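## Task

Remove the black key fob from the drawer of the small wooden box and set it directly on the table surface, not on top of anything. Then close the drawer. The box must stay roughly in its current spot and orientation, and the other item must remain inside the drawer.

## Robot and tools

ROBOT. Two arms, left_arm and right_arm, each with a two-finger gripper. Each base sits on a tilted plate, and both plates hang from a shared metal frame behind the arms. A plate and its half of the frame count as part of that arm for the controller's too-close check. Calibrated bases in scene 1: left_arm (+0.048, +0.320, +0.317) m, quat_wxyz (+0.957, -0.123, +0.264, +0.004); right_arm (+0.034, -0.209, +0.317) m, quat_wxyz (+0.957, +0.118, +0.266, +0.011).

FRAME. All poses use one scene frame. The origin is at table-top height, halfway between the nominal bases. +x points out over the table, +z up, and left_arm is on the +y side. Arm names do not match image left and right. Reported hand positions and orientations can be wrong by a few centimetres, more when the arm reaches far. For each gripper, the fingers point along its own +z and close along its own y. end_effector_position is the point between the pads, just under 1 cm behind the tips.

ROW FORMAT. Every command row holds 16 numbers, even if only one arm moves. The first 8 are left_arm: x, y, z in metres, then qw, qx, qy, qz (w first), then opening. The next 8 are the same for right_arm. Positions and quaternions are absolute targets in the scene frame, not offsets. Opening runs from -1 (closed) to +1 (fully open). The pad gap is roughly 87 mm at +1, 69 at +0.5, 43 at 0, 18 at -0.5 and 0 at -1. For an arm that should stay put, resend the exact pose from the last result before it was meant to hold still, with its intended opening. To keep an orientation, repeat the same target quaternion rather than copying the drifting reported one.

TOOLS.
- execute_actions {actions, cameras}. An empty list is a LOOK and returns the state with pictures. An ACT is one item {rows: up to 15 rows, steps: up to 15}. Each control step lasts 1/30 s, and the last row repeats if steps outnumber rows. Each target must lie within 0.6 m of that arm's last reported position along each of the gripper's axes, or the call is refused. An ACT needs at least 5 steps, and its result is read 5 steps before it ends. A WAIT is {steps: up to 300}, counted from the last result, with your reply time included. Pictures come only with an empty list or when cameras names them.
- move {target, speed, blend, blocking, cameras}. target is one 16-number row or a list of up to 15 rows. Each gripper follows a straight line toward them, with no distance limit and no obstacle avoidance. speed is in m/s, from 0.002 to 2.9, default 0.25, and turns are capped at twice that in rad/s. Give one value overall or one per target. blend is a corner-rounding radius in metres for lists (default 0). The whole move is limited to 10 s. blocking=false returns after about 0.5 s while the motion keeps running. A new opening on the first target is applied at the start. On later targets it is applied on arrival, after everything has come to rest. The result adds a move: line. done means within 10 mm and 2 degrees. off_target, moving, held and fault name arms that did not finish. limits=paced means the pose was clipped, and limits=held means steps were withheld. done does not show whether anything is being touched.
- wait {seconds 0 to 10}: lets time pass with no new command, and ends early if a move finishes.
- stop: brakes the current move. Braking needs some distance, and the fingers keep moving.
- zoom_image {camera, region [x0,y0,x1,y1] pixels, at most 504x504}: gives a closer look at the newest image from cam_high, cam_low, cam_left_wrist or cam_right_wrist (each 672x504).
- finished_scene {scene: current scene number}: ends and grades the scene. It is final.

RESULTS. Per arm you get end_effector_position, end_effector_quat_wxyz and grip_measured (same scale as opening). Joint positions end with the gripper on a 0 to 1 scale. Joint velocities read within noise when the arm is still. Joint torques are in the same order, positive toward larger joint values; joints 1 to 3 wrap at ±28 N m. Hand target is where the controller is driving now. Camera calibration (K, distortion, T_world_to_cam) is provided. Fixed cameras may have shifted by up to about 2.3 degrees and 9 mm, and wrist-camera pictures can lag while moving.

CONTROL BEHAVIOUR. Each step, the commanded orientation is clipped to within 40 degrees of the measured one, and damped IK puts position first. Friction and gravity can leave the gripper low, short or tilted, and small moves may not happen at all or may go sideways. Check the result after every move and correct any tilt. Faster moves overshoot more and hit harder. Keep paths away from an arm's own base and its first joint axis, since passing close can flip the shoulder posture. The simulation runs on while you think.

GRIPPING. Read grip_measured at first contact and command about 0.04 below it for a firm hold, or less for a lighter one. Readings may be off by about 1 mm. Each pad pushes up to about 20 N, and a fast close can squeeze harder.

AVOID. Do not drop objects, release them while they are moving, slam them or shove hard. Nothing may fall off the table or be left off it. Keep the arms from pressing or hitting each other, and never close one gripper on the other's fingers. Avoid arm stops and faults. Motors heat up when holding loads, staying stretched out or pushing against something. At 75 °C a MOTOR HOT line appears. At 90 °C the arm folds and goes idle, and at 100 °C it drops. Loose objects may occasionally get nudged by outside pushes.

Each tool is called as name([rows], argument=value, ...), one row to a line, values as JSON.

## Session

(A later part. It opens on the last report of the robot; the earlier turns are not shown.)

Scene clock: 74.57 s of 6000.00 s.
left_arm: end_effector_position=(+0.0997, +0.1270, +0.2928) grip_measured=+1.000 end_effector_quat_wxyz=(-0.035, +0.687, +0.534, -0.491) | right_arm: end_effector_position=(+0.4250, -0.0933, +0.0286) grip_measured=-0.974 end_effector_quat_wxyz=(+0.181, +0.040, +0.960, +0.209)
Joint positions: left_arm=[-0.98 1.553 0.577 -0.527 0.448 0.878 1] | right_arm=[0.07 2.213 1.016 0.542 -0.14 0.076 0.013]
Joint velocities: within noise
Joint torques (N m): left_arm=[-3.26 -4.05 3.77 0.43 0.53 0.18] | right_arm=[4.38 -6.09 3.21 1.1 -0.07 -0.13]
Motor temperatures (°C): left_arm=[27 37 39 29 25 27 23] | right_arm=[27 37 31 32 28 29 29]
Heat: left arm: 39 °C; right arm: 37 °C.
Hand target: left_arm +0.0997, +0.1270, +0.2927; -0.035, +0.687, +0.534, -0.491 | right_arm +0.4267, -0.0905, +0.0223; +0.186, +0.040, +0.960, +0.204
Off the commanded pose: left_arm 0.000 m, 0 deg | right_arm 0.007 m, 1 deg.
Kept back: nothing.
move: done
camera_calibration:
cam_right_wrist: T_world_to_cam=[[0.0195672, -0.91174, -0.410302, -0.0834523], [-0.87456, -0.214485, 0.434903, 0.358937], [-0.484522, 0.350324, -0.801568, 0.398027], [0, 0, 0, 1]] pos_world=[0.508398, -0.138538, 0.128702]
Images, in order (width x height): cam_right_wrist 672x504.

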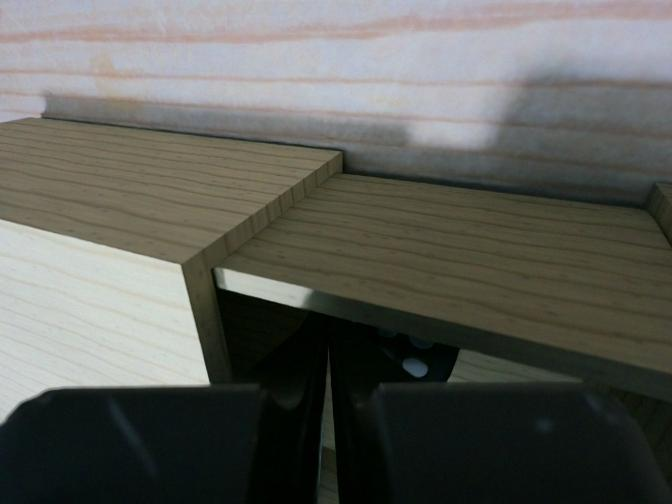

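move(target=[0.0997, 0.1270, 0.2928, -0.035, 0.687, 0.534, -0.491, 1, 0.428, -0.120, 0.023, 0.1866, 0.0397, 0.9601, 0.2041, -1], speed=0.05, cameras=["cam_right_wrist"])

Scene clock: 75.67 s of 6000.00 s.
left_arm: end_effector_position=(+0.0997, +0.1270, +0.2928) grip_measured=+1.000 end_effector_quat_wxyz=(-0.035, +0.687, +0.534, -0.491) | right_arm: end_effector_position=(+0.4253, -0.1021, +0.0281) grip_measured=-0.974 end_effector_quat_wxyz=(+0.182, +0.041, +0.955, +0.232)
Joint positions: left_arm=[-0.98 1.553 0.577 -0.527 0.448 0.878 1] | right_arm=[0.026 2.213 1.016 0.542 -0.222 0.06 0.013]
Joint velocities: within noise
Joint torques (N m): left_arm=[-3.26 -4.12 3.74 0.44 0.53 0.17] | right_arm=[1.2 -8.64 1.73 0.79 0.16 -0.46]
Motor temperatures (°C): left_arm=[27 37 39 29 25 27 23] | right_arm=[27 37 31 32 28 29 29]
Heat: left arm: 39 °C; right arm: 37 °C.
Hand target: left_arm +0.0997, +0.1270, +0.2927; -0.035, +0.687, +0.534, -0.491 | right_arm +0.4276, -0.1198, +0.0233; +0.186, +0.040, +0.960, +0.205
Off the commanded pose: left_arm 0.000 m, 0 deg | right_arm 0.019 m, 3 deg.
Kept back: nothing.
move: off_target (right_arm)
camera_calibration:
cam_right_wrist: T_world_to_cam=[[0.0261907, -0.891191, -0.452872, -0.0911859], [-0.875224, -0.239334, 0.42036, 0.355679], [-0.483008, 0.385355, -0.78626, 0.40332], [0, 0, 0, 1]] pos_world=[0.508494, -0.15156, 0.126305]
Images, in order (width x height): cam_right_wrist 672x504.

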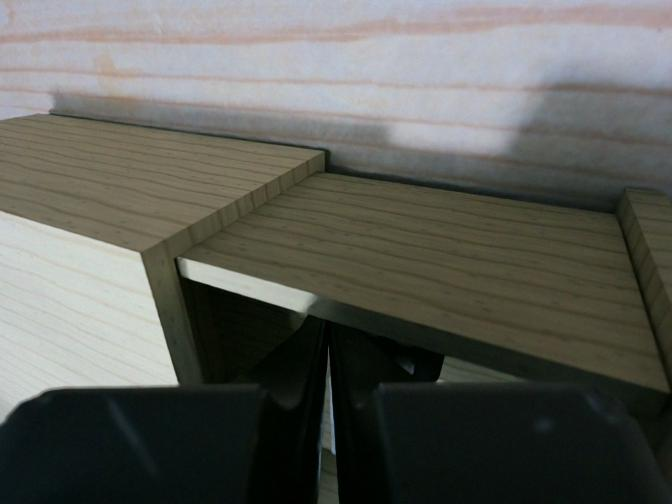

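move(target=[0.0997, 0.1270, 0.2928, -0.035, 0.687, 0.534, -0.491, 1, 0.428, -0.132, 0.023, 0.1866, 0.0397, 0.9601, 0.2041, -1], speed=0.05, cameras=["cam_right_wrist"])

Scene clock: 77.03 s of 6000.00 s.
left_arm: end_effector_position=(+0.0997, +0.1270, +0.2928) grip_measured=+1.000 end_effector_quat_wxyz=(-0.035, +0.687, +0.534, -0.491) | right_arm: end_effector_position=(+0.4249, -0.1044, +0.0282) grip_measured=-0.974 end_effector_quat_wxyz=(+0.182, +0.038, +0.953, +0.240)
Joint positions: left_arm=[-0.98 1.553 0.577 -0.527 0.448 0.878 1] | right_arm=[0.012 2.213 1.016 0.54 -0.25 0.049 0.013]
Joint velocities: within noise
Joint torques (N m): left_arm=[-3.25 -4.11 3.74 0.43 0.54 0.19] | right_arm=[-0.49 -9.46 1.39 0.72 0.15 -0.56]
Motor temperatures (°C): left_arm=[27 37 39 29 25 27 23] | right_arm=[27 37 31 32 28 29 29]
Heat: left arm: 39 °C; right arm: 37 °C.
Hand target: left_arm +0.0997, +0.1270, +0.2927; -0.035, +0.687, +0.534, -0.491 | right_arm +0.4274, -0.1315, +0.0233; +0.186, +0.040, +0.960, +0.204
Off the commanded pose: left_arm 0.000 m, 0 deg | right_arm 0.028 m, 4 deg.
Kept back: nothing.
move: off_target (right_arm)
camera_calibration:
cam_right_wrist: T_world_to_cam=[[0.0352772, -0.883888, -0.466367, -0.0958966], [-0.874677, -0.25304, 0.413414, 0.353296], [-0.483421, 0.393336, -0.782043, 0.404981], [0, 0, 0, 1]] pos_world=[0.50818, -0.154658, 0.125932]
Images, in order (width x height): cam_right_wrist 672x504.

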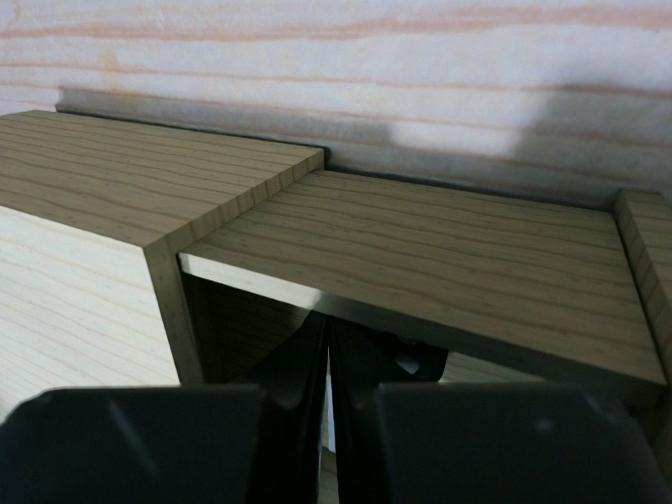

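move([
  [0.0997, 0.1270, 0.2928, -0.035, 0.687, 0.534, -0.491, 1, 0.427, -0.100, 0.028, 0.1866, 0.0397, 0.9601, 0.2041, -1],
  [0.0997, 0.1270, 0.2928, -0.035, 0.687, 0.534, -0.491, 1, 0.405, -0.129, 0.110, 0.1908, 0, 0.9816, 0, -1],
], speed=[0.1, 0.2], cameras=["cam_high", "cam_right_wrist"])

zoom_image(camera="cam_right_wrist", region=[150, 30, 450, 300])

Scene clock: 80.30 s of 6000.00 s.
left_arm: end_effector_position=(+0.0997, +0.1270, +0.2928) grip_measured=+1.000 end_effector_quat_wxyz=(-0.035, +0.687, +0.534, -0.491) | right_arm: end_effector_position=(+0.3960, -0.1283, +0.0978) grip_measured=-0.974 end_effector_quat_wxyz=(+0.175, +0.000, +0.985, +0.002)
Joint positions: left_arm=[-0.98 1.553 0.577 -0.527 0.448 0.878 1] | right_arm=[0.255 1.912 0.818 0.38 0.398 0.048 0.013]
Joint velocities: within noise
Joint torques (N m): left_arm=[-3.22 -4.08 3.74 0.42 0.54 0.17] | right_arm=[4.88 -10.28 2.21 0.78 0.11 -0.21]
Motor temperatures (°C): left_arm=[27 37 39 29 25 27 23] | right_arm=[27 38 31 32 28 29 28]
Heat: left arm: 39 °C; right arm: 38 °C.
Hand target: left_arm +0.0997, +0.1270, +0.2927; -0.035, +0.687, +0.534, -0.491 | right_arm +0.4049, -0.1290, +0.1095; +0.191, +0.000, +0.982, +0.000
Off the commanded pose: left_arm 0.000 m, 0 deg | right_arm 0.015 m, 2 deg.
Kept back: nothing.
move: off_target (right_arm)
camera_calibration:
cam_right_wrist: T_world_to_cam=[[0.0203686, -0.999792, 0.00110543, -0.138233], [-0.864529, -0.0170575, 0.502293, 0.310672], [-0.50217, -0.0111867, -0.864697, 0.418459], [0, 0, 0, 1]] pos_world=[0.481538, -0.128223, 0.205944]
Images, in order (width x height): cam_high 672x504, cam_right_wrist 672x504.

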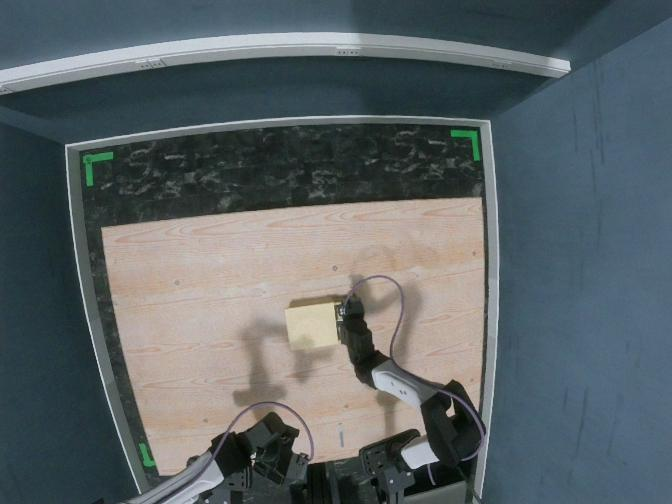

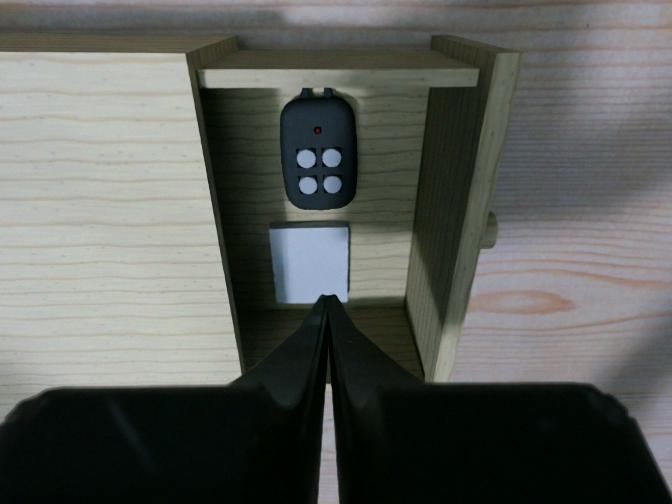

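Scaled by 1.680 from the camera's 672x504 image, which has a finer 960x720 frame.

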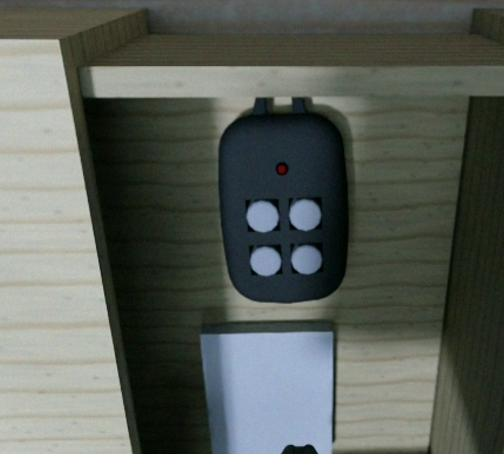

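move([
  [0.0997, 0.1270, 0.2928, -0.035, 0.687, 0.534, -0.491, 1, 0.398, -0.119, 0.090, 0.1887, 0.0282, 0.9708, 0.1451, -1],
  [0.0997, 0.1270, 0.2928, -0.035, 0.687, 0.534, -0.491, 1, 0.426, -0.0975, 0.021, 0.1887, 0.0282, 0.9708, 0.1451, -1],
], speed=[0.15, 0.1], cameras=[])

move(target=[0.0997, 0.1270, 0.2928, -0.035, 0.687, 0.534, -0.491, 1, 0.427, -0.125, 0.022, 0.1887, 0.0282, 0.9708, 0.1451, -1], speed=0.06, cameras=["cam_right_wrist"])

Scene clock: 83.23 s of 6000.00 s.
left_arm: end_effector_position=(+0.0997, +0.1270, +0.2928) grip_measured=+1.000 end_effector_quat_wxyz=(-0.035, +0.687, +0.534, -0.491) | right_arm: end_effector_position=(+0.4201, -0.0982, +0.0281) grip_measured=-0.974 end_effector_quat_wxyz=(+0.180, +0.022, +0.973, +0.143)
Joint positions: left_arm=[-0.98 1.553 0.577 -0.527 0.448 0.878 1] | right_arm=[0.122 2.199 1.001 0.529 0.025 0.048 0.013]
Joint velocities: within noise
Joint torques (N m): left_arm=[-3.25 -4.1 3.77 0.42 0.53 0.17] | right_arm=[3.21 -5.82 3.97 1.08 -0.23 -0.1]
Motor temperatures (°C): left_arm=[27 37 39 29 25 27 23] | right_arm=[26 38 31 32 28 29 28]
Heat: left arm: 39 °C; right arm: 38 °C.
Hand target: left_arm +0.0997, +0.1270, +0.2927; -0.035, +0.687, +0.534, -0.491 | right_arm +0.4257, -0.0977, +0.0213; +0.189, +0.028, +0.971, +0.145
Off the commanded pose: left_arm 0.000 m, 0 deg | right_arm 0.009 m, 1 deg.
Kept back: nothing.
move: done
No camera images: "cameras" was empty.

Scene clock: 84.00 s of 6000.00 s.
left_arm: end_effector_position=(+0.0997, +0.1270, +0.2928) grip_measured=+1.000 end_effector_quat_wxyz=(-0.035, +0.687, +0.534, -0.491) | right_arm: end_effector_position=(+0.4204, -0.1023, +0.0275) grip_measured=-0.974 end_effector_quat_wxyz=(+0.178, +0.027, +0.967, +0.182)
Joint positions: left_arm=[-0.98 1.553 0.577 -0.527 0.448 0.878 1] | right_arm=[0.074 2.199 1.001 0.53 -0.087 0.042 0.013]
Joint velocities: within noise
Joint torques (N m): left_arm=[-3.22 -4.1 3.75 0.43 0.53 0.17] | right_arm=[1.02 -8.4 2.14 0.9 0.32 -0.52]
Motor temperatures (°C): left_arm=[27 37 39 29 25 27 23] | right_arm=[26 38 31 32 28 29 28]
Heat: left arm: 39 °C; right arm: 38 °C.
Hand target: left_arm +0.0997, +0.1270, +0.2927; -0.035, +0.687, +0.534, -0.491 | right_arm +0.4265, -0.1250, +0.0226; +0.188, +0.028, +0.971, +0.145
Off the commanded pose: left_arm 0.000 m, 0 deg | right_arm 0.024 m, 4 deg.
Kept back: nothing.
move: off_target (right_arm)
camera_calibration:
cam_right_wrist: T_world_to_cam=[[0.0328083, -0.934248, -0.355112, -0.101389], [-0.869141, -0.202096, 0.451388, 0.351888], [-0.493475, 0.293833, -0.818624, 0.396541], [0, 0, 0, 1]] pos_world=[0.50485, -0.140124, 0.129776]
Images, in order (width x height): cam_right_wrist 672x504.

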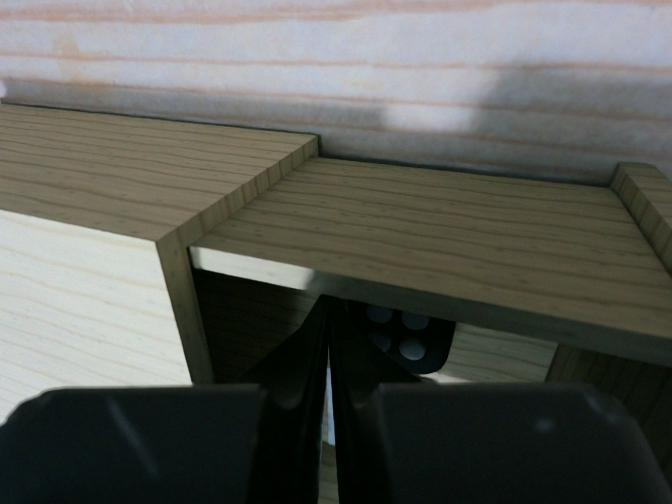

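execute_actions(actions=[], cameras=["all"])

Scene clock: 85.30 s of 6000.00 s.
left_arm: end_effector_position=(+0.0997, +0.1270, +0.2928) grip_measured=+1.000 end_effector_quat_wxyz=(-0.035, +0.687, +0.534, -0.491) | right_arm: end_effector_position=(+0.4203, -0.1024, +0.0275) grip_measured=-0.974 end_effector_quat_wxyz=(+0.178, +0.026, +0.967, +0.182)
Joint positions: left_arm=[-0.98 1.553 0.577 -0.527 0.448 0.878 1] | right_arm=[0.073 2.199 1.001 0.53 -0.089 0.041 0.013]
Joint velocities: within noise
Joint torques (N m): left_arm=[-3.23 -4.08 3.78 0.41 0.54 0.17] | right_arm=[1.02 -8.39 2.1 0.92 0.3 -0.5]
Motor temperatures (°C): left_arm=[27 37 39 29 25 27 23] | right_arm=[26 38 31 32 28 29 28]
Heat: left arm: 39 °C; right arm: 38 °C.
Hand target: left_arm +0.0997, +0.1270, +0.2927; -0.035, +0.687, +0.534, -0.491 | right_arm +0.4265, -0.1249, +0.0226; +0.188, +0.028, +0.971, +0.145
Off the commanded pose: left_arm 0.000 m, 0 deg | right_arm 0.024 m, 4 deg.
Steps of this call (1-39: nothing new was sent). Readings (end_effector_position of left_arm | right_arm):
1: (+0.0997, +0.1270, +0.2928) | (+0.4204, -0.1023, +0.0276)
2: (+0.0997, +0.1270, +0.2928) | (+0.4204, -0.1023, +0.0275)
4: (+0.0997, +0.1270, +0.2928) | (+0.4204, -0.1025, +0.0275)
8: (+0.0997, +0.1270, +0.2928) | (+0.4203, -0.1023, +0.0276)
39: the state above
camera_calibration:
cam_right_wrist: T_world_to_cam=[[0.034791, -0.93397, -0.355655, -0.102192], [-0.869078, -0.203984, 0.450659, 0.351703], [-0.49345, 0.293413, -0.818789, 0.396461], [0, 0, 0, 1]] pos_world=[0.504847, -0.140029, 0.129775]

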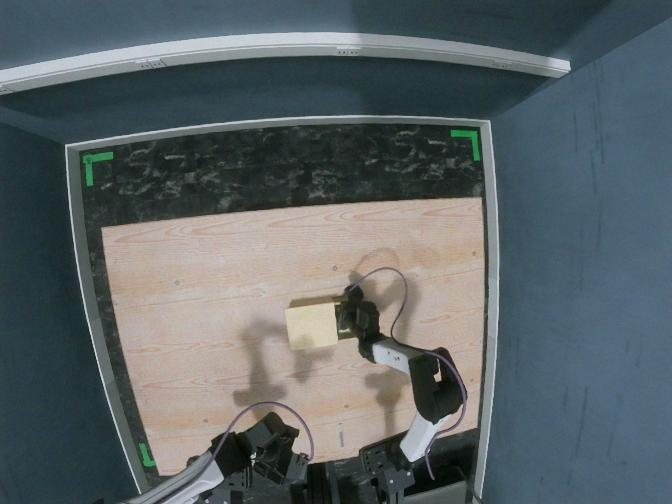

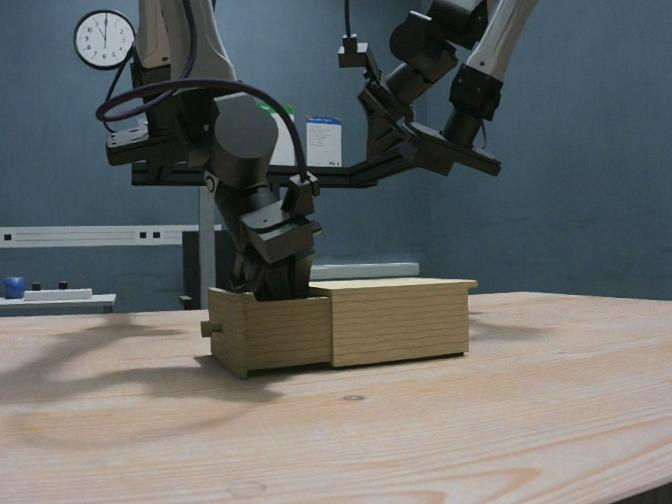

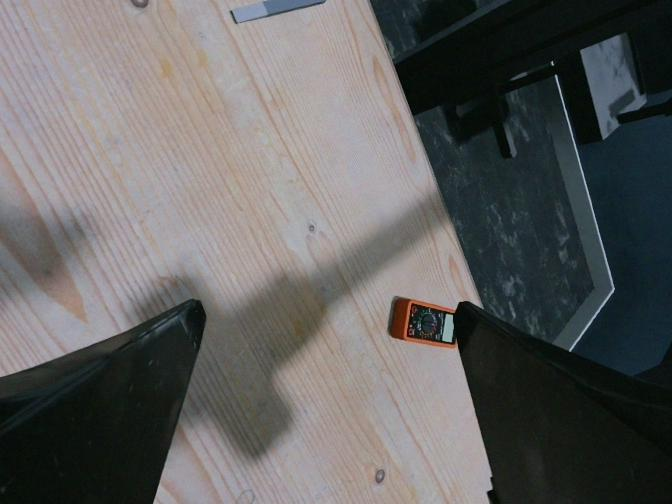

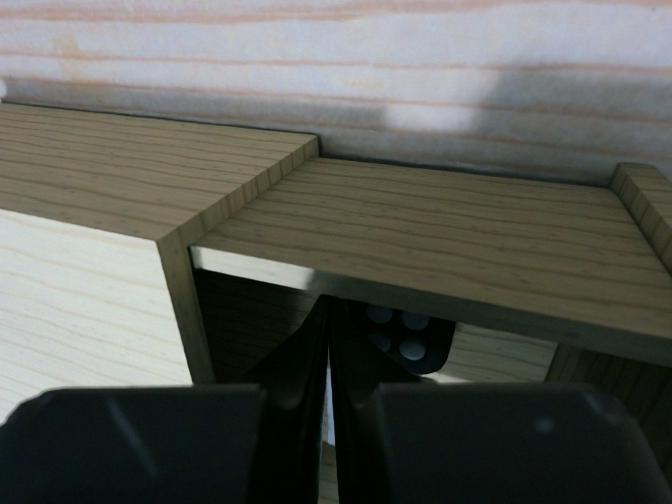

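zoom_image(camera="cam_right_wrist", region=[160, 220, 580, 480])

zoom_image(camera="cam_high", region=[270, 260, 430, 380])

Scaled by 1.200 from the camera's 672x504 image, which has a finer 960x720 frame.

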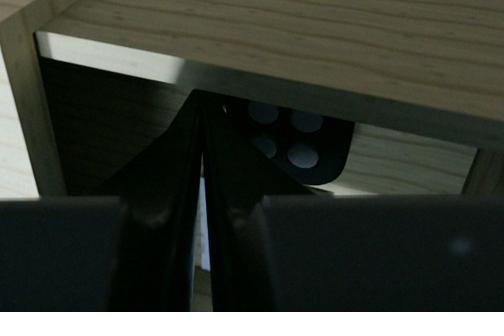

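Scaled by 3.150 from the camera's 672x504 image, which has a finer 960x720 frame.

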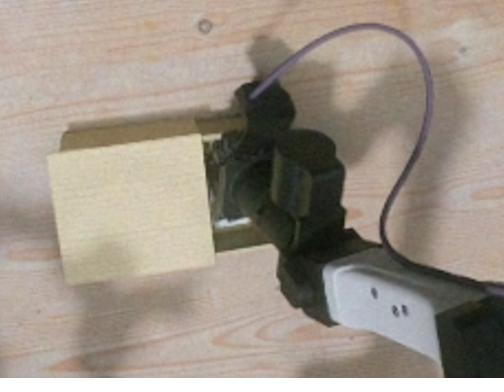

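move([
  [0.0997,0.1270,0.2928,-0.035,0.687,0.534,-0.491,1, 0.4203,-0.1015,0.029,0.1876,0.0345,0.9654,0.1775,-1],
  [0.0997,0.1270,0.2928,-0.035,0.687,0.534,-0.491,1, 0.403,-0.1265,0.092,0.1876,0.0345,0.9654,0.1775,-1],
  [0.0997,0.1270,0.2928,-0.035,0.687,0.534,-0.491,1, 0.4025,-0.13,0.128,0.1908,0,0.9816,0,-1],
], blend=[0.0,0.02,0], speed=0.15, cameras=["cam_right_wrist","cam_high"])

zoom_image(camera="cam_right_wrist", region=[150, 60, 620, 412])

Scene clock: 92.47 s of 6000.00 s.
left_arm: end_effector_position=(+0.0997, +0.1270, +0.2928) grip_measured=+1.000 end_effector_quat_wxyz=(-0.035, +0.687, +0.534, -0.491) | right_arm: end_effector_position=(+0.3826, -0.1309, +0.1131) grip_measured=-0.974 end_effector_quat_wxyz=(+0.164, -0.009, +0.986, +0.000)
Joint positions: left_arm=[-0.98 1.553 0.577 -0.527 0.448 0.878 1] | right_arm=[0.273 1.838 0.77 0.324 0.411 0.052 0.013]
Joint velocities: within noise
Joint torques (N m): left_arm=[-3.23 -4.1 3.79 0.43 0.53 0.18] | right_arm=[4.75 -10.17 4.63 0.73 0.12 -0.11]
Motor temperatures (°C): left_arm=[27 37 39 29 25 27 23] | right_arm=[26 39 31 31 28 29 28]
Heat: left arm: 39 °C; right arm: 39 °C.
Hand target: left_arm +0.0997, +0.1270, +0.2927; -0.035, +0.687, +0.534, -0.491 | right_arm +0.4022, -0.1301, +0.1278; +0.191, +0.000, +0.982, +0.000
Off the commanded pose: left_arm 0.000 m, 0 deg | right_arm 0.025 m, 3 deg.
Kept back: nothing.
move: off_target (right_arm)
camera_calibration:
cam_right_wrist: T_world_to_cam=[[0.0384603, -0.999226, 0.00828116, -0.148222], [-0.852614, -0.0284931, 0.521764, 0.283162], [-0.521124, -0.0271278, -0.85305, 0.428731], [0, 0, 0, 1]] pos_world=[0.470551, -0.128409, 0.219212]
Images, in order (width x height): cam_high 672x504, cam_right_wrist 672x504.

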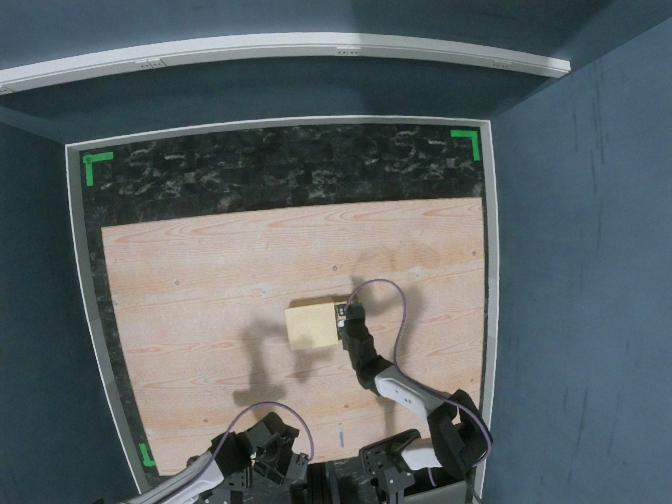

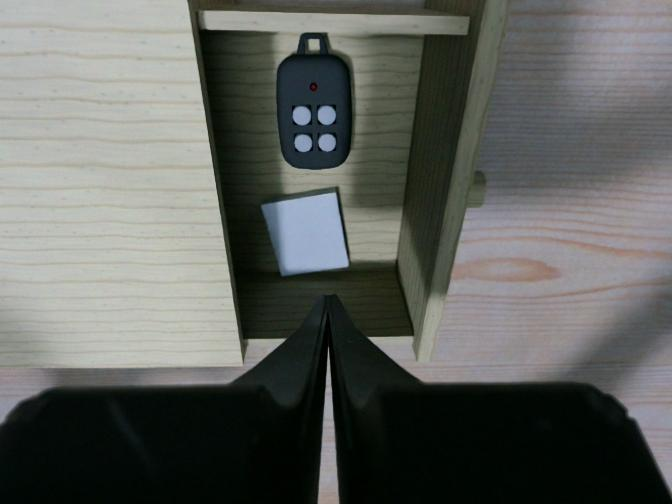

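Scaled by 1.072 from the camera's 672x504 image, which has a finer 960x720 frame.

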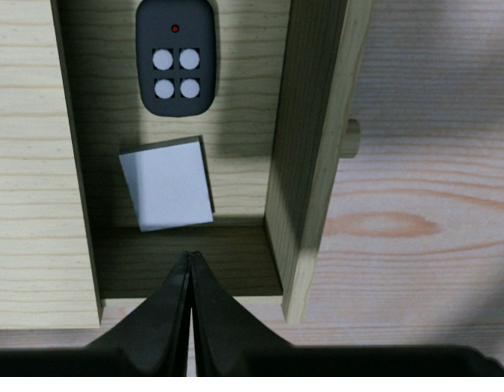

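zoom_image(camera="cam_right_wrist", region=[180, 20, 520, 200])

zoom_image(camera="cam_right_wrist", region=[180, 200, 520, 380])

Scaled by 1.482 from the camera's 672x504 image, which has a finer 960x720 frame.

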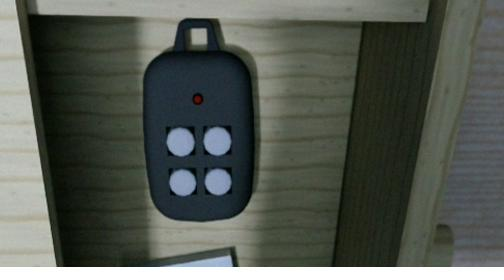

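Scaled by 1.482 from the camera's 672x504 image, which has a finer 960x720 frame.

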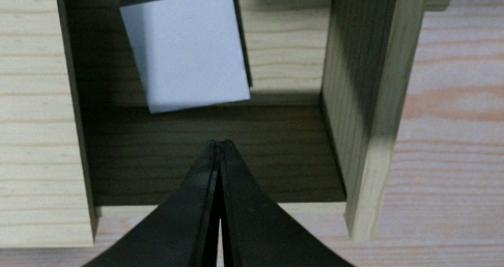

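move(target=[0.0997,0.1270,0.2928,-0.035,0.687,0.534,-0.491,1, 0.428,-0.125,0.110,0.10405,0.01002,0.98995,0.09532,0.0], speed=0.15, cameras=["cam_right_wrist"])

Scene clock: 97.40 s of 6000.00 s.
left_arm: end_effector_position=(+0.0997, +0.1270, +0.2928) grip_measured=+1.000 end_effector_quat_wxyz=(-0.035, +0.687, +0.534, -0.491) | right_arm: end_effector_position=(+0.4254, -0.1244, +0.1144) grip_measured=+0.000 end_effector_quat_wxyz=(+0.107, +0.003, +0.990, +0.093)
Joint positions: left_arm=[-0.98 1.553 0.577 -0.527 0.448 0.878 1] | right_arm=[0.17 1.885 1.054 0.001 0.152 0.06 0.5]
Joint velocities: within noise
Joint torques (N m): left_arm=[-3.19 -4.11 3.73 0.44 0.54 0.17] | right_arm=[2.78 -6.69 6.05 0.53 -0.2 -0.1]
Motor temperatures (°C): left_arm=[27 37 39 29 25 27 23] | right_arm=[26 39 31 31 28 29 28]
Heat: left arm: 39 °C; right arm: 39 °C.
Hand target: left_arm +0.0997, +0.1270, +0.2927; -0.035, +0.687, +0.534, -0.491 | right_arm +0.4278, -0.1250, +0.1101; +0.104, +0.010, +0.990, +0.095
Off the commanded pose: left_arm 0.000 m, 0 deg | right_arm 0.005 m, 1 deg.
Kept back: nothing.
move: done
camera_calibration:
cam_right_wrist: T_world_to_cam=[[0.0340119, -0.982794, -0.181547, -0.117778], [-0.787332, -0.138237, 0.600832, 0.268715], [-0.61559, 0.122503, -0.778487, 0.502586], [0, 0, 0, 1]] pos_world=[0.524961, -0.140174, 0.208422]
Images, in order (width x height): cam_right_wrist 672x504.

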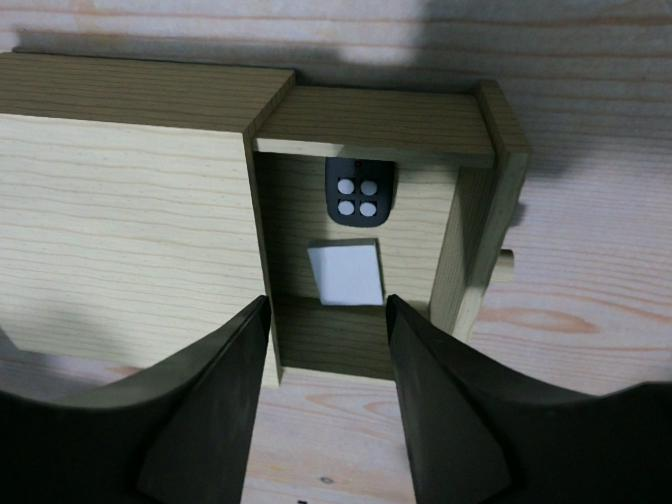

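move(target=[0.0997,0.1270,0.2928,-0.035,0.687,0.534,-0.491,1, 0.425,-0.1245,0.060,0.10405,0.01002,0.98995,0.09532,0.0], speed=0.08, cameras=["cam_right_wrist"])

zoom_image(camera="cam_right_wrist", region=[180, 100, 560, 384])

Scene clock: 98.73 s of 6000.00 s.
left_arm: end_effector_position=(+0.0997, +0.1270, +0.2928) grip_measured=+1.000 end_effector_quat_wxyz=(-0.035, +0.687, +0.534, -0.491) | right_arm: end_effector_position=(+0.4158, -0.1232, +0.0648) grip_measured=+0.000 end_effector_quat_wxyz=(+0.092, +0.009, +0.991, +0.093)
Joint positions: left_arm=[-0.98 1.553 0.577 -0.527 0.448 0.878 1] | right_arm=[0.132 2.052 1.094 0.103 0.126 0.049 0.5]
Joint velocities: within noise
Joint torques (N m): left_arm=[-3.22 -4.11 3.81 0.43 0.54 0.19] | right_arm=[2.82 -6.94 5.04 0.73 -0.19 -0.27]
Motor temperatures (°C): left_arm=[27 37 39 29 25 27 23] | right_arm=[26 39 31 31 28 29 28]
Heat: left arm: 39 °C; right arm: 39 °C.
Hand target: left_arm +0.0997, +0.1270, +0.2927; -0.035, +0.687, +0.534, -0.491 | right_arm +0.4249, -0.1248, +0.0604; +0.104, +0.010, +0.990, +0.095
Off the commanded pose: left_arm 0.000 m, 0 deg | right_arm 0.010 m, 1 deg.
Kept back: nothing.
move: done
camera_calibration:
cam_right_wrist: T_world_to_cam=[[0.020875, -0.982698, -0.184036, -0.119593], [-0.769224, -0.13337, 0.624906, 0.28263], [-0.638638, 0.12852, -0.758699, 0.466946], [0, 0, 0, 1]] pos_world=[0.518112, -0.139841, 0.155645]
Images, in order (width x height): cam_right_wrist 672x504.

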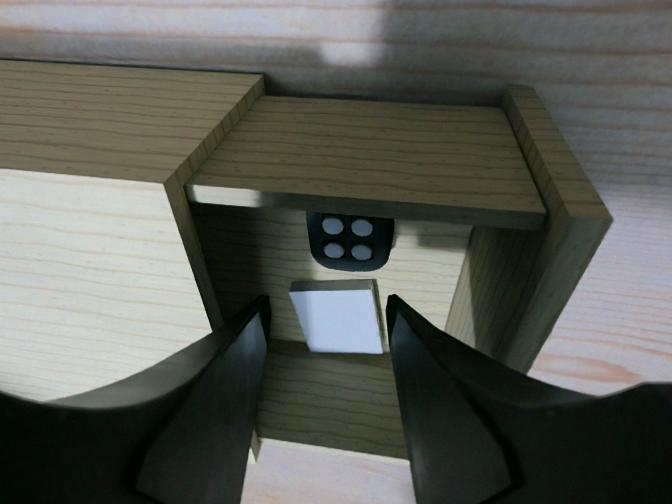

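Scaled by 1.326 from the camera's 672x504 image, which has a finer 960x720 frame.

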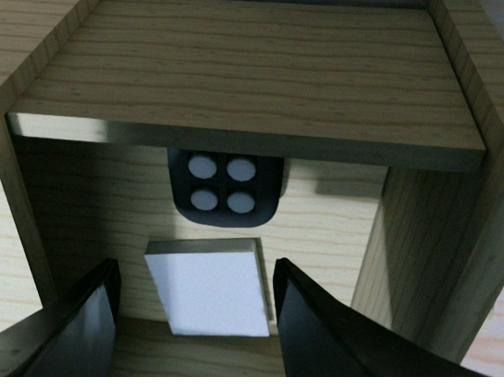

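move(target=[0.0997,0.1270,0.2928,-0.035,0.687,0.534,-0.491,1, 0.4315,-0.1268,0.039,0.112,0.0104,0.989,0.0948,0.0], speed=0.06, cameras=["cam_right_wrist"])

zoom_image(camera="cam_right_wrist", region=[180, 130, 560, 414])

Scene clock: 100.87 s of 6000.00 s.
left_arm: end_effector_position=(+0.0997, +0.1270, +0.2928) grip_measured=+1.000 end_effector_quat_wxyz=(-0.035, +0.687, +0.534, -0.491) | right_arm: end_effector_position=(+0.4253, -0.1250, +0.0446) grip_measured=+0.000 end_effector_quat_wxyz=(+0.103, +0.010, +0.990, +0.093)
Joint positions: left_arm=[-0.98 1.553 0.577 -0.527 0.448 0.878 1] | right_arm=[0.112 2.126 1.142 0.154 0.113 0.031 0.5]
Joint velocities: within noise
Joint torques (N m): left_arm=[-3.21 -4.16 3.77 0.43 0.53 0.18] | right_arm=[2.82 -7.06 4.45 0.81 -0.21 -0.27]
Motor temperatures (°C): left_arm=[27 37 39 29 25 27 23] | right_arm=[26 38 31 31 28 29 28]
Heat: left arm: 39 °C; right arm: 38 °C.
Hand target: left_arm +0.0997, +0.1270, +0.2927; -0.035, +0.687, +0.534, -0.491 | right_arm +0.4313, -0.1269, +0.0393; +0.112, +0.010, +0.989, +0.095
Off the commanded pose: left_arm 0.000 m, 0 deg | right_arm 0.009 m, 1 deg.
Kept back: nothing.
move: done
camera_calibration:
cam_right_wrist: T_world_to_cam=[[0.0207883, -0.982688, -0.1841, -0.125245], [-0.783131, -0.130474, 0.608015, 0.30934], [-0.621509, 0.131535, -0.772286, 0.451651], [0, 0, 0, 1]] pos_world=[0.525562, -0.142124, 0.137662]
Images, in order (width x height): cam_right_wrist 672x504.

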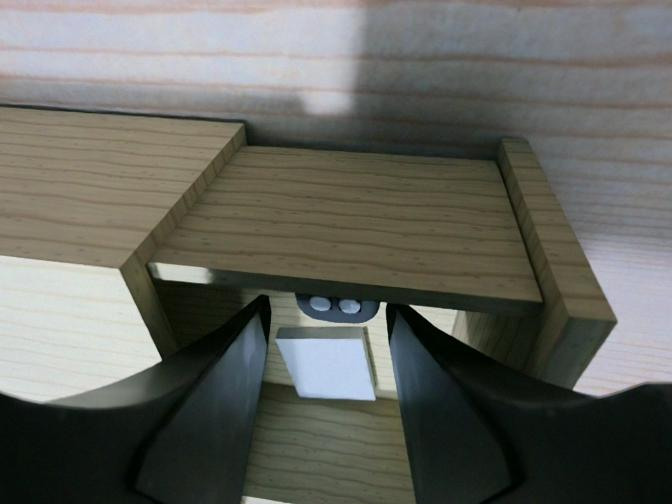

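Scaled by 1.326 from the camera's 672x504 image, which has a finer 960x720 frame.

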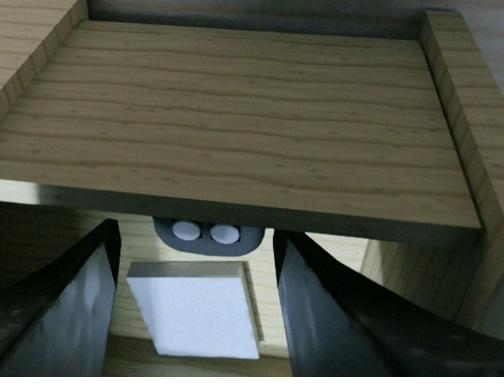

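move(target=[0.0997,0.1270,0.2928,-0.035,0.687,0.534,-0.491,1, 0.4295,-0.1282,0.0255,0.112,0.0104,0.989,0.0948,0.0], speed=0.05, cameras=["cam_right_wrist"])

zoom_image(camera="cam_right_wrist", region=[180, 130, 560, 414])

Scene clock: 102.10 s of 6000.00 s.
left_arm: end_effector_position=(+0.0997, +0.1270, +0.2928) grip_measured=+1.000 end_effector_quat_wxyz=(-0.035, +0.687, +0.534, -0.491) | right_arm: end_effector_position=(+0.4235, -0.1234, +0.0339) grip_measured=+0.000 end_effector_quat_wxyz=(+0.102, +0.009, +0.990, +0.098)
Joint positions: left_arm=[-0.98 1.553 0.577 -0.527 0.448 0.878 1] | right_arm=[0.104 2.163 1.155 0.176 0.097 0.026 0.5]
Joint velocities: within noise
Joint torques (N m): left_arm=[-3.19 -4.1 3.79 0.43 0.53 0.17] | right_arm=[2.41 -6.63 4.16 0.86 -0.13 -0.3]
Motor temperatures (°C): left_arm=[27 37 38 29 25 27 23] | right_arm=[26 38 31 31 28 29 28]
Heat: left arm: 38 °C; right arm: 38 °C.
Hand target: left_arm +0.0997, +0.1270, +0.2927; -0.035, +0.687, +0.534, -0.491 | right_arm +0.4291, -0.1283, +0.0259; +0.112, +0.010, +0.989, +0.095
Off the commanded pose: left_arm 0.000 m, 0 deg | right_arm 0.011 m, 1 deg.
Kept back: nothing.
move: off_target (right_arm)
camera_calibration:
cam_right_wrist: T_world_to_cam=[[0.0227736, -0.980819, -0.193588, -0.125814], [-0.781824, -0.138157, 0.608, 0.31312], [-0.623083, 0.137505, -0.769974, 0.443416], [0, 0, 0, 1]] pos_world=[0.523955, -0.141113, 0.126686]
Images, in order (width x height): cam_right_wrist 672x504.

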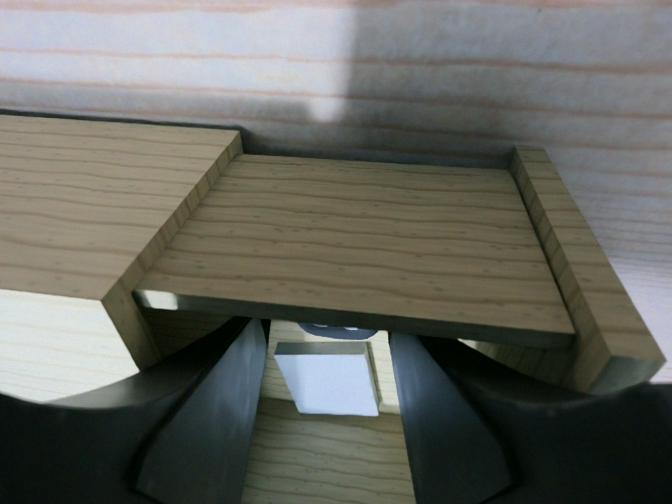

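Scaled by 1.326 from the camera's 672x504 image, which has a finer 960x720 frame.

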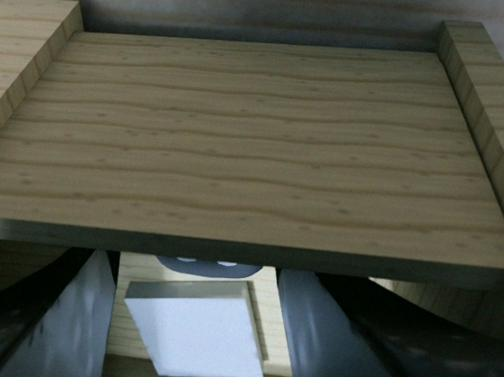

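move(target=[0.0997,0.1270,0.2928,-0.035,0.687,0.534,-0.491,1, 0.4295,-0.1275,0.0205,0.112,0.0095,0.9896,0.0862,0.0], speed=0.05, cameras=["cam_right_wrist","cam_low"])

zoom_image(camera="cam_low", region=[180, 200, 500, 400])

Scene clock: 103.37 s of 6000.00 s.
left_arm: end_effector_position=(+0.0997, +0.1270, +0.2928) grip_measured=+1.000 end_effector_quat_wxyz=(-0.035, +0.687, +0.534, -0.491) | right_arm: end_effector_position=(+0.4238, -0.1233, +0.0330) grip_measured=-0.001 end_effector_quat_wxyz=(+0.101, +0.009, +0.990, +0.098)
Joint positions: left_arm=[-0.98 1.553 0.577 -0.527 0.448 0.878 1] | right_arm=[0.104 2.167 1.161 0.172 0.099 0.026 0.499]
Joint velocities: within noise
Joint torques (N m): left_arm=[-3.19 -4.1 3.77 0.43 0.53 0.18] | right_arm=[3.07 -5.57 4.75 0.95 0.07 -0.27]
Motor temperatures (°C): left_arm=[27 37 38 29 25 27 23] | right_arm=[26 38 31 31 28 29 28]
Heat: left arm: 38 °C; right arm: 38 °C.
Hand target: left_arm +0.0997, +0.1270, +0.2927; -0.035, +0.687, +0.534, -0.491 | right_arm +0.4289, -0.1277, +0.0213; +0.112, +0.010, +0.990, +0.086
Off the commanded pose: left_arm 0.000 m, 0 deg | right_arm 0.014 m, 2 deg.
Kept back: nothing.
move: off_target (right_arm)
camera_calibration:
cam_right_wrist: T_world_to_cam=[[0.0227719, -0.981055, -0.192388, -0.126031], [-0.780173, -0.137772, 0.610204, 0.313186], [-0.625149, 0.1362, -0.76853, 0.443637], [0, 0, 0, 1]] pos_world=[0.524549, -0.140918, 0.125594]
Images, in order (width x height): cam_low 672x504, cam_right_wrist 672x504.

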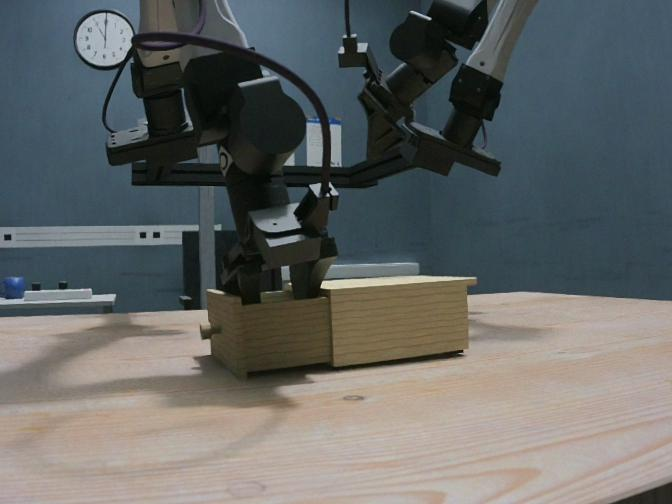

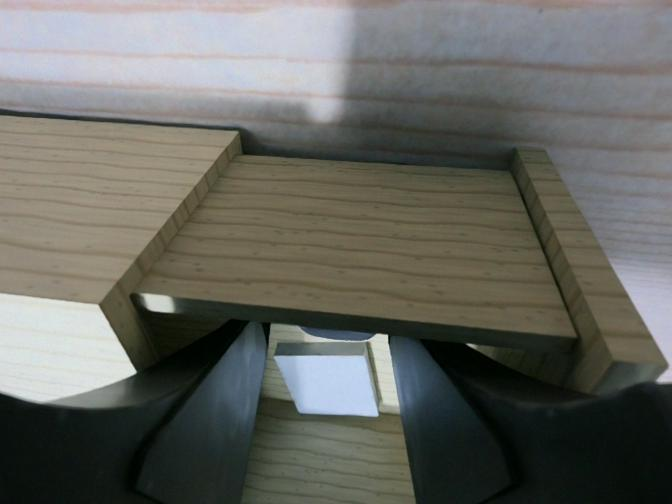

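Scaled by 1.575 from the camera's 672x504 image, which has a finer 960x720 frame.

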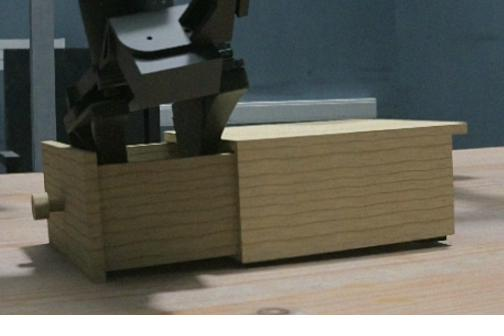

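move(target=[0.0997,0.1270,0.2928,-0.035,0.687,0.534,-0.491,1, 0.4295,-0.1272,0.042,0.1098,0.0048,0.9930,0.0434,-0.07], speed=0.08, cameras=["cam_right_wrist"])

zoom_image(camera="cam_right_wrist", region=[180, 130, 560, 414])

Scene clock: 105.40 s of 6000.00 s.
left_arm: end_effector_position=(+0.0997, +0.1270, +0.2928) grip_measured=+1.000 end_effector_quat_wxyz=(-0.035, +0.687, +0.534, -0.491) | right_arm: end_effector_position=(+0.4207, -0.1281, +0.0319) grip_measured=-0.070 end_effector_quat_wxyz=(+0.098, +0.001, +0.994, +0.048)
Joint positions: left_arm=[-0.98 1.553 0.577 -0.527 0.448 0.878 1] | right_arm=[0.136 2.175 1.165 0.163 0.218 0.028 0.465]
Joint velocities: within noise
Joint torques (N m): left_arm=[-3.18 -4.12 3.78 0.43 0.54 0.18] | right_arm=[5.19 -10.86 2.69 0.52 0.13 -0.07]
Motor temperatures (°C): left_arm=[27 37 38 29 25 27 23] | right_arm=[26 38 31 31 28 29 28]
Heat: left arm: 38 °C; right arm: 38 °C.
Hand target: left_arm +0.0997, +0.1270, +0.2927; -0.035, +0.687, +0.534, -0.491 | right_arm +0.4294, -0.1272, +0.0417; +0.110, +0.005, +0.993, +0.044
Off the commanded pose: left_arm 0.000 m, 0 deg | right_arm 0.013 m, 1 deg.
Kept back: nothing.
move: off_target (right_arm)
camera_calibration:
cam_right_wrist: T_world_to_cam=[[0.0272359, -0.995288, -0.0930604, -0.137777], [-0.776161, -0.0797221, 0.625475, 0.315994], [-0.629947, 0.0551944, -0.774675, 0.433233], [0, 0, 0, 1]] pos_world=[0.521928, -0.135848, 0.125147]
Images, in order (width x height): cam_right_wrist 672x504.

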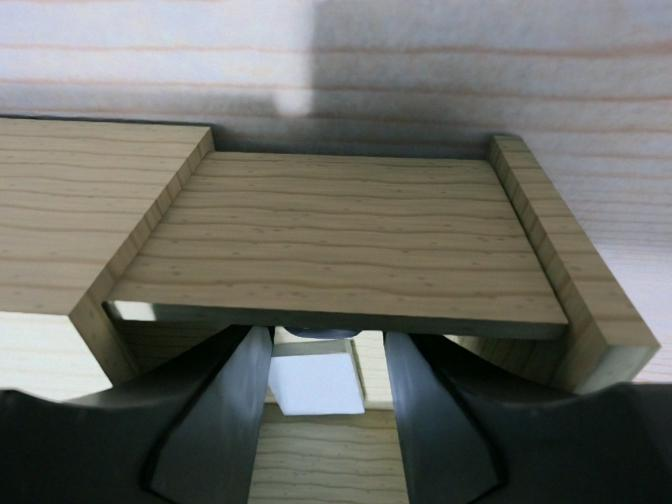

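Scaled by 1.326 from the camera's 672x504 image, which has a finer 960x720 frame.

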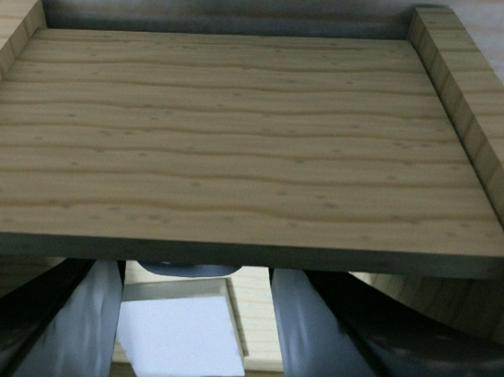

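move(target=[0.0997,0.1270,0.2928,-0.035,0.687,0.534,-0.491,1, 0.4295,-0.1243,0.038,0.1098,0.0048,0.9930,0.0434,-0.05], speed=0.06, cameras=["cam_right_wrist"])

zoom_image(camera="cam_right_wrist", region=[180, 130, 560, 414])

Scene clock: 106.73 s of 6000.00 s.
left_arm: end_effector_position=(+0.0997, +0.1270, +0.2928) grip_measured=+1.000 end_effector_quat_wxyz=(-0.035, +0.687, +0.534, -0.491) | right_arm: end_effector_position=(+0.4206, -0.1282, +0.0321) grip_measured=-0.050 end_effector_quat_wxyz=(+0.098, +0.002, +0.994, +0.045)
Joint positions: left_arm=[-0.98 1.553 0.577 -0.527 0.448 0.878 1] | right_arm=[0.139 2.175 1.165 0.163 0.226 0.031 0.475]
Joint velocities: within noise
Joint torques (N m): left_arm=[-3.21 -4.1 3.73 0.42 0.53 0.18] | right_arm=[5.44 -9.47 3.64 0.58 0.09 -0.06]
Motor temperatures (°C): left_arm=[27 37 38 29 25 27 23] | right_arm=[26 38 31 31 28 29 28]
Heat: left arm: 38 °C; right arm: 38 °C.
Hand target: left_arm +0.0997, +0.1270, +0.2927; -0.035, +0.687, +0.534, -0.491 | right_arm +0.4294, -0.1242, +0.0380; +0.110, +0.005, +0.993, +0.044
Off the commanded pose: left_arm 0.000 m, 0 deg | right_arm 0.011 m, 1 deg.
Kept back: nothing.
move: off_target (right_arm)
camera_calibration:
cam_right_wrist: T_world_to_cam=[[0.0249719, -0.995885, -0.0871222, -0.137099], [-0.776401, -0.0742194, 0.625854, 0.316662], [-0.629745, 0.0520129, -0.775059, 0.432956], [0, 0, 0, 1]] pos_world=[0.521932, -0.135552, 0.125438]
Images, in order (width x height): cam_right_wrist 672x504.

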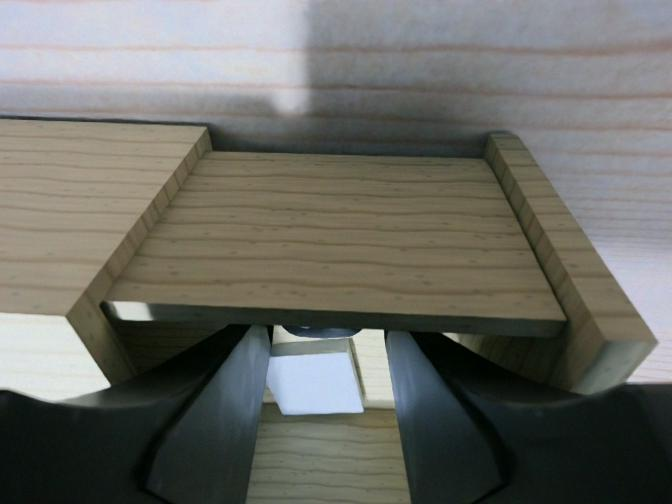

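Scaled by 1.326 from the camera's 672x504 image, which has a finer 960x720 frame.

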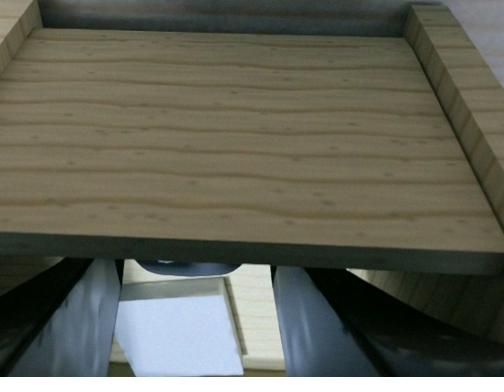

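move(target=[0.0997,0.1270,0.2928,-0.035,0.687,0.534,-0.491,1, 0.4295,-0.1272,0.022,0.1096,0.0067,0.9921,0.0607,-0.05], speed=0.05, cameras=["cam_right_wrist"])

zoom_image(camera="cam_right_wrist", region=[180, 130, 560, 414])

Scene clock: 108.17 s of 6000.00 s.
left_arm: end_effector_position=(+0.0997, +0.1270, +0.2928) grip_measured=+1.000 end_effector_quat_wxyz=(-0.035, +0.687, +0.534, -0.491) | right_arm: end_effector_position=(+0.4247, -0.1265, +0.0297) grip_measured=-0.050 end_effector_quat_wxyz=(+0.102, +0.004, +0.993, +0.056)
Joint positions: left_arm=[-0.98 1.553 0.577 -0.527 0.448 0.878 1] | right_arm=[0.131 2.185 1.177 0.17 0.199 0.029 0.475]
Joint velocities: within noise
Joint torques (N m): left_arm=[-3.18 -4.1 3.81 0.43 0.53 0.17] | right_arm=[2.92 -6.74 4.3 0.84 -0.22 -0.24]
Motor temperatures (°C): left_arm=[27 37 38 29 25 27 23] | right_arm=[26 38 31 31 28 29 28]
Heat: left arm: 38 °C; right arm: 38 °C.
Hand target: left_arm +0.0997, +0.1270, +0.2927; -0.035, +0.687, +0.534, -0.491 | right_arm +0.4292, -0.1273, +0.0223; +0.109, +0.007, +0.992, +0.061
Off the commanded pose: left_arm 0.000 m, 0 deg | right_arm 0.009 m, 1 deg.
Kept back: nothing.
move: done
camera_calibration:
cam_right_wrist: T_world_to_cam=[[0.0231256, -0.993728, -0.109407, -0.134068], [-0.781201, -0.0862523, 0.618292, 0.322185], [-0.623851, 0.0711707, -0.778296, 0.433533], [0, 0, 0, 1]] pos_world=[0.525252, -0.136293, 0.123545]
Images, in order (width x height): cam_right_wrist 672x504.

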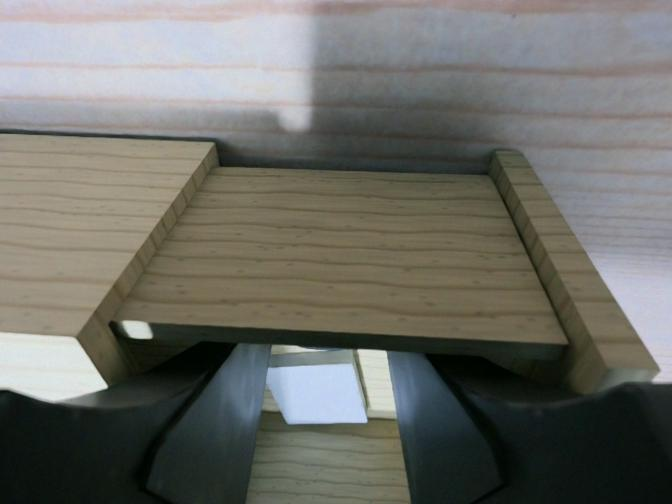

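Scaled by 1.326 from the camera's 672x504 image, which has a finer 960x720 frame.

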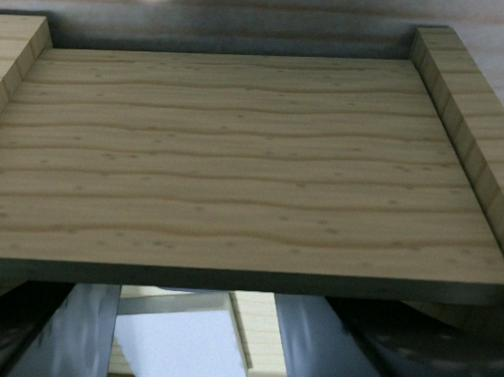

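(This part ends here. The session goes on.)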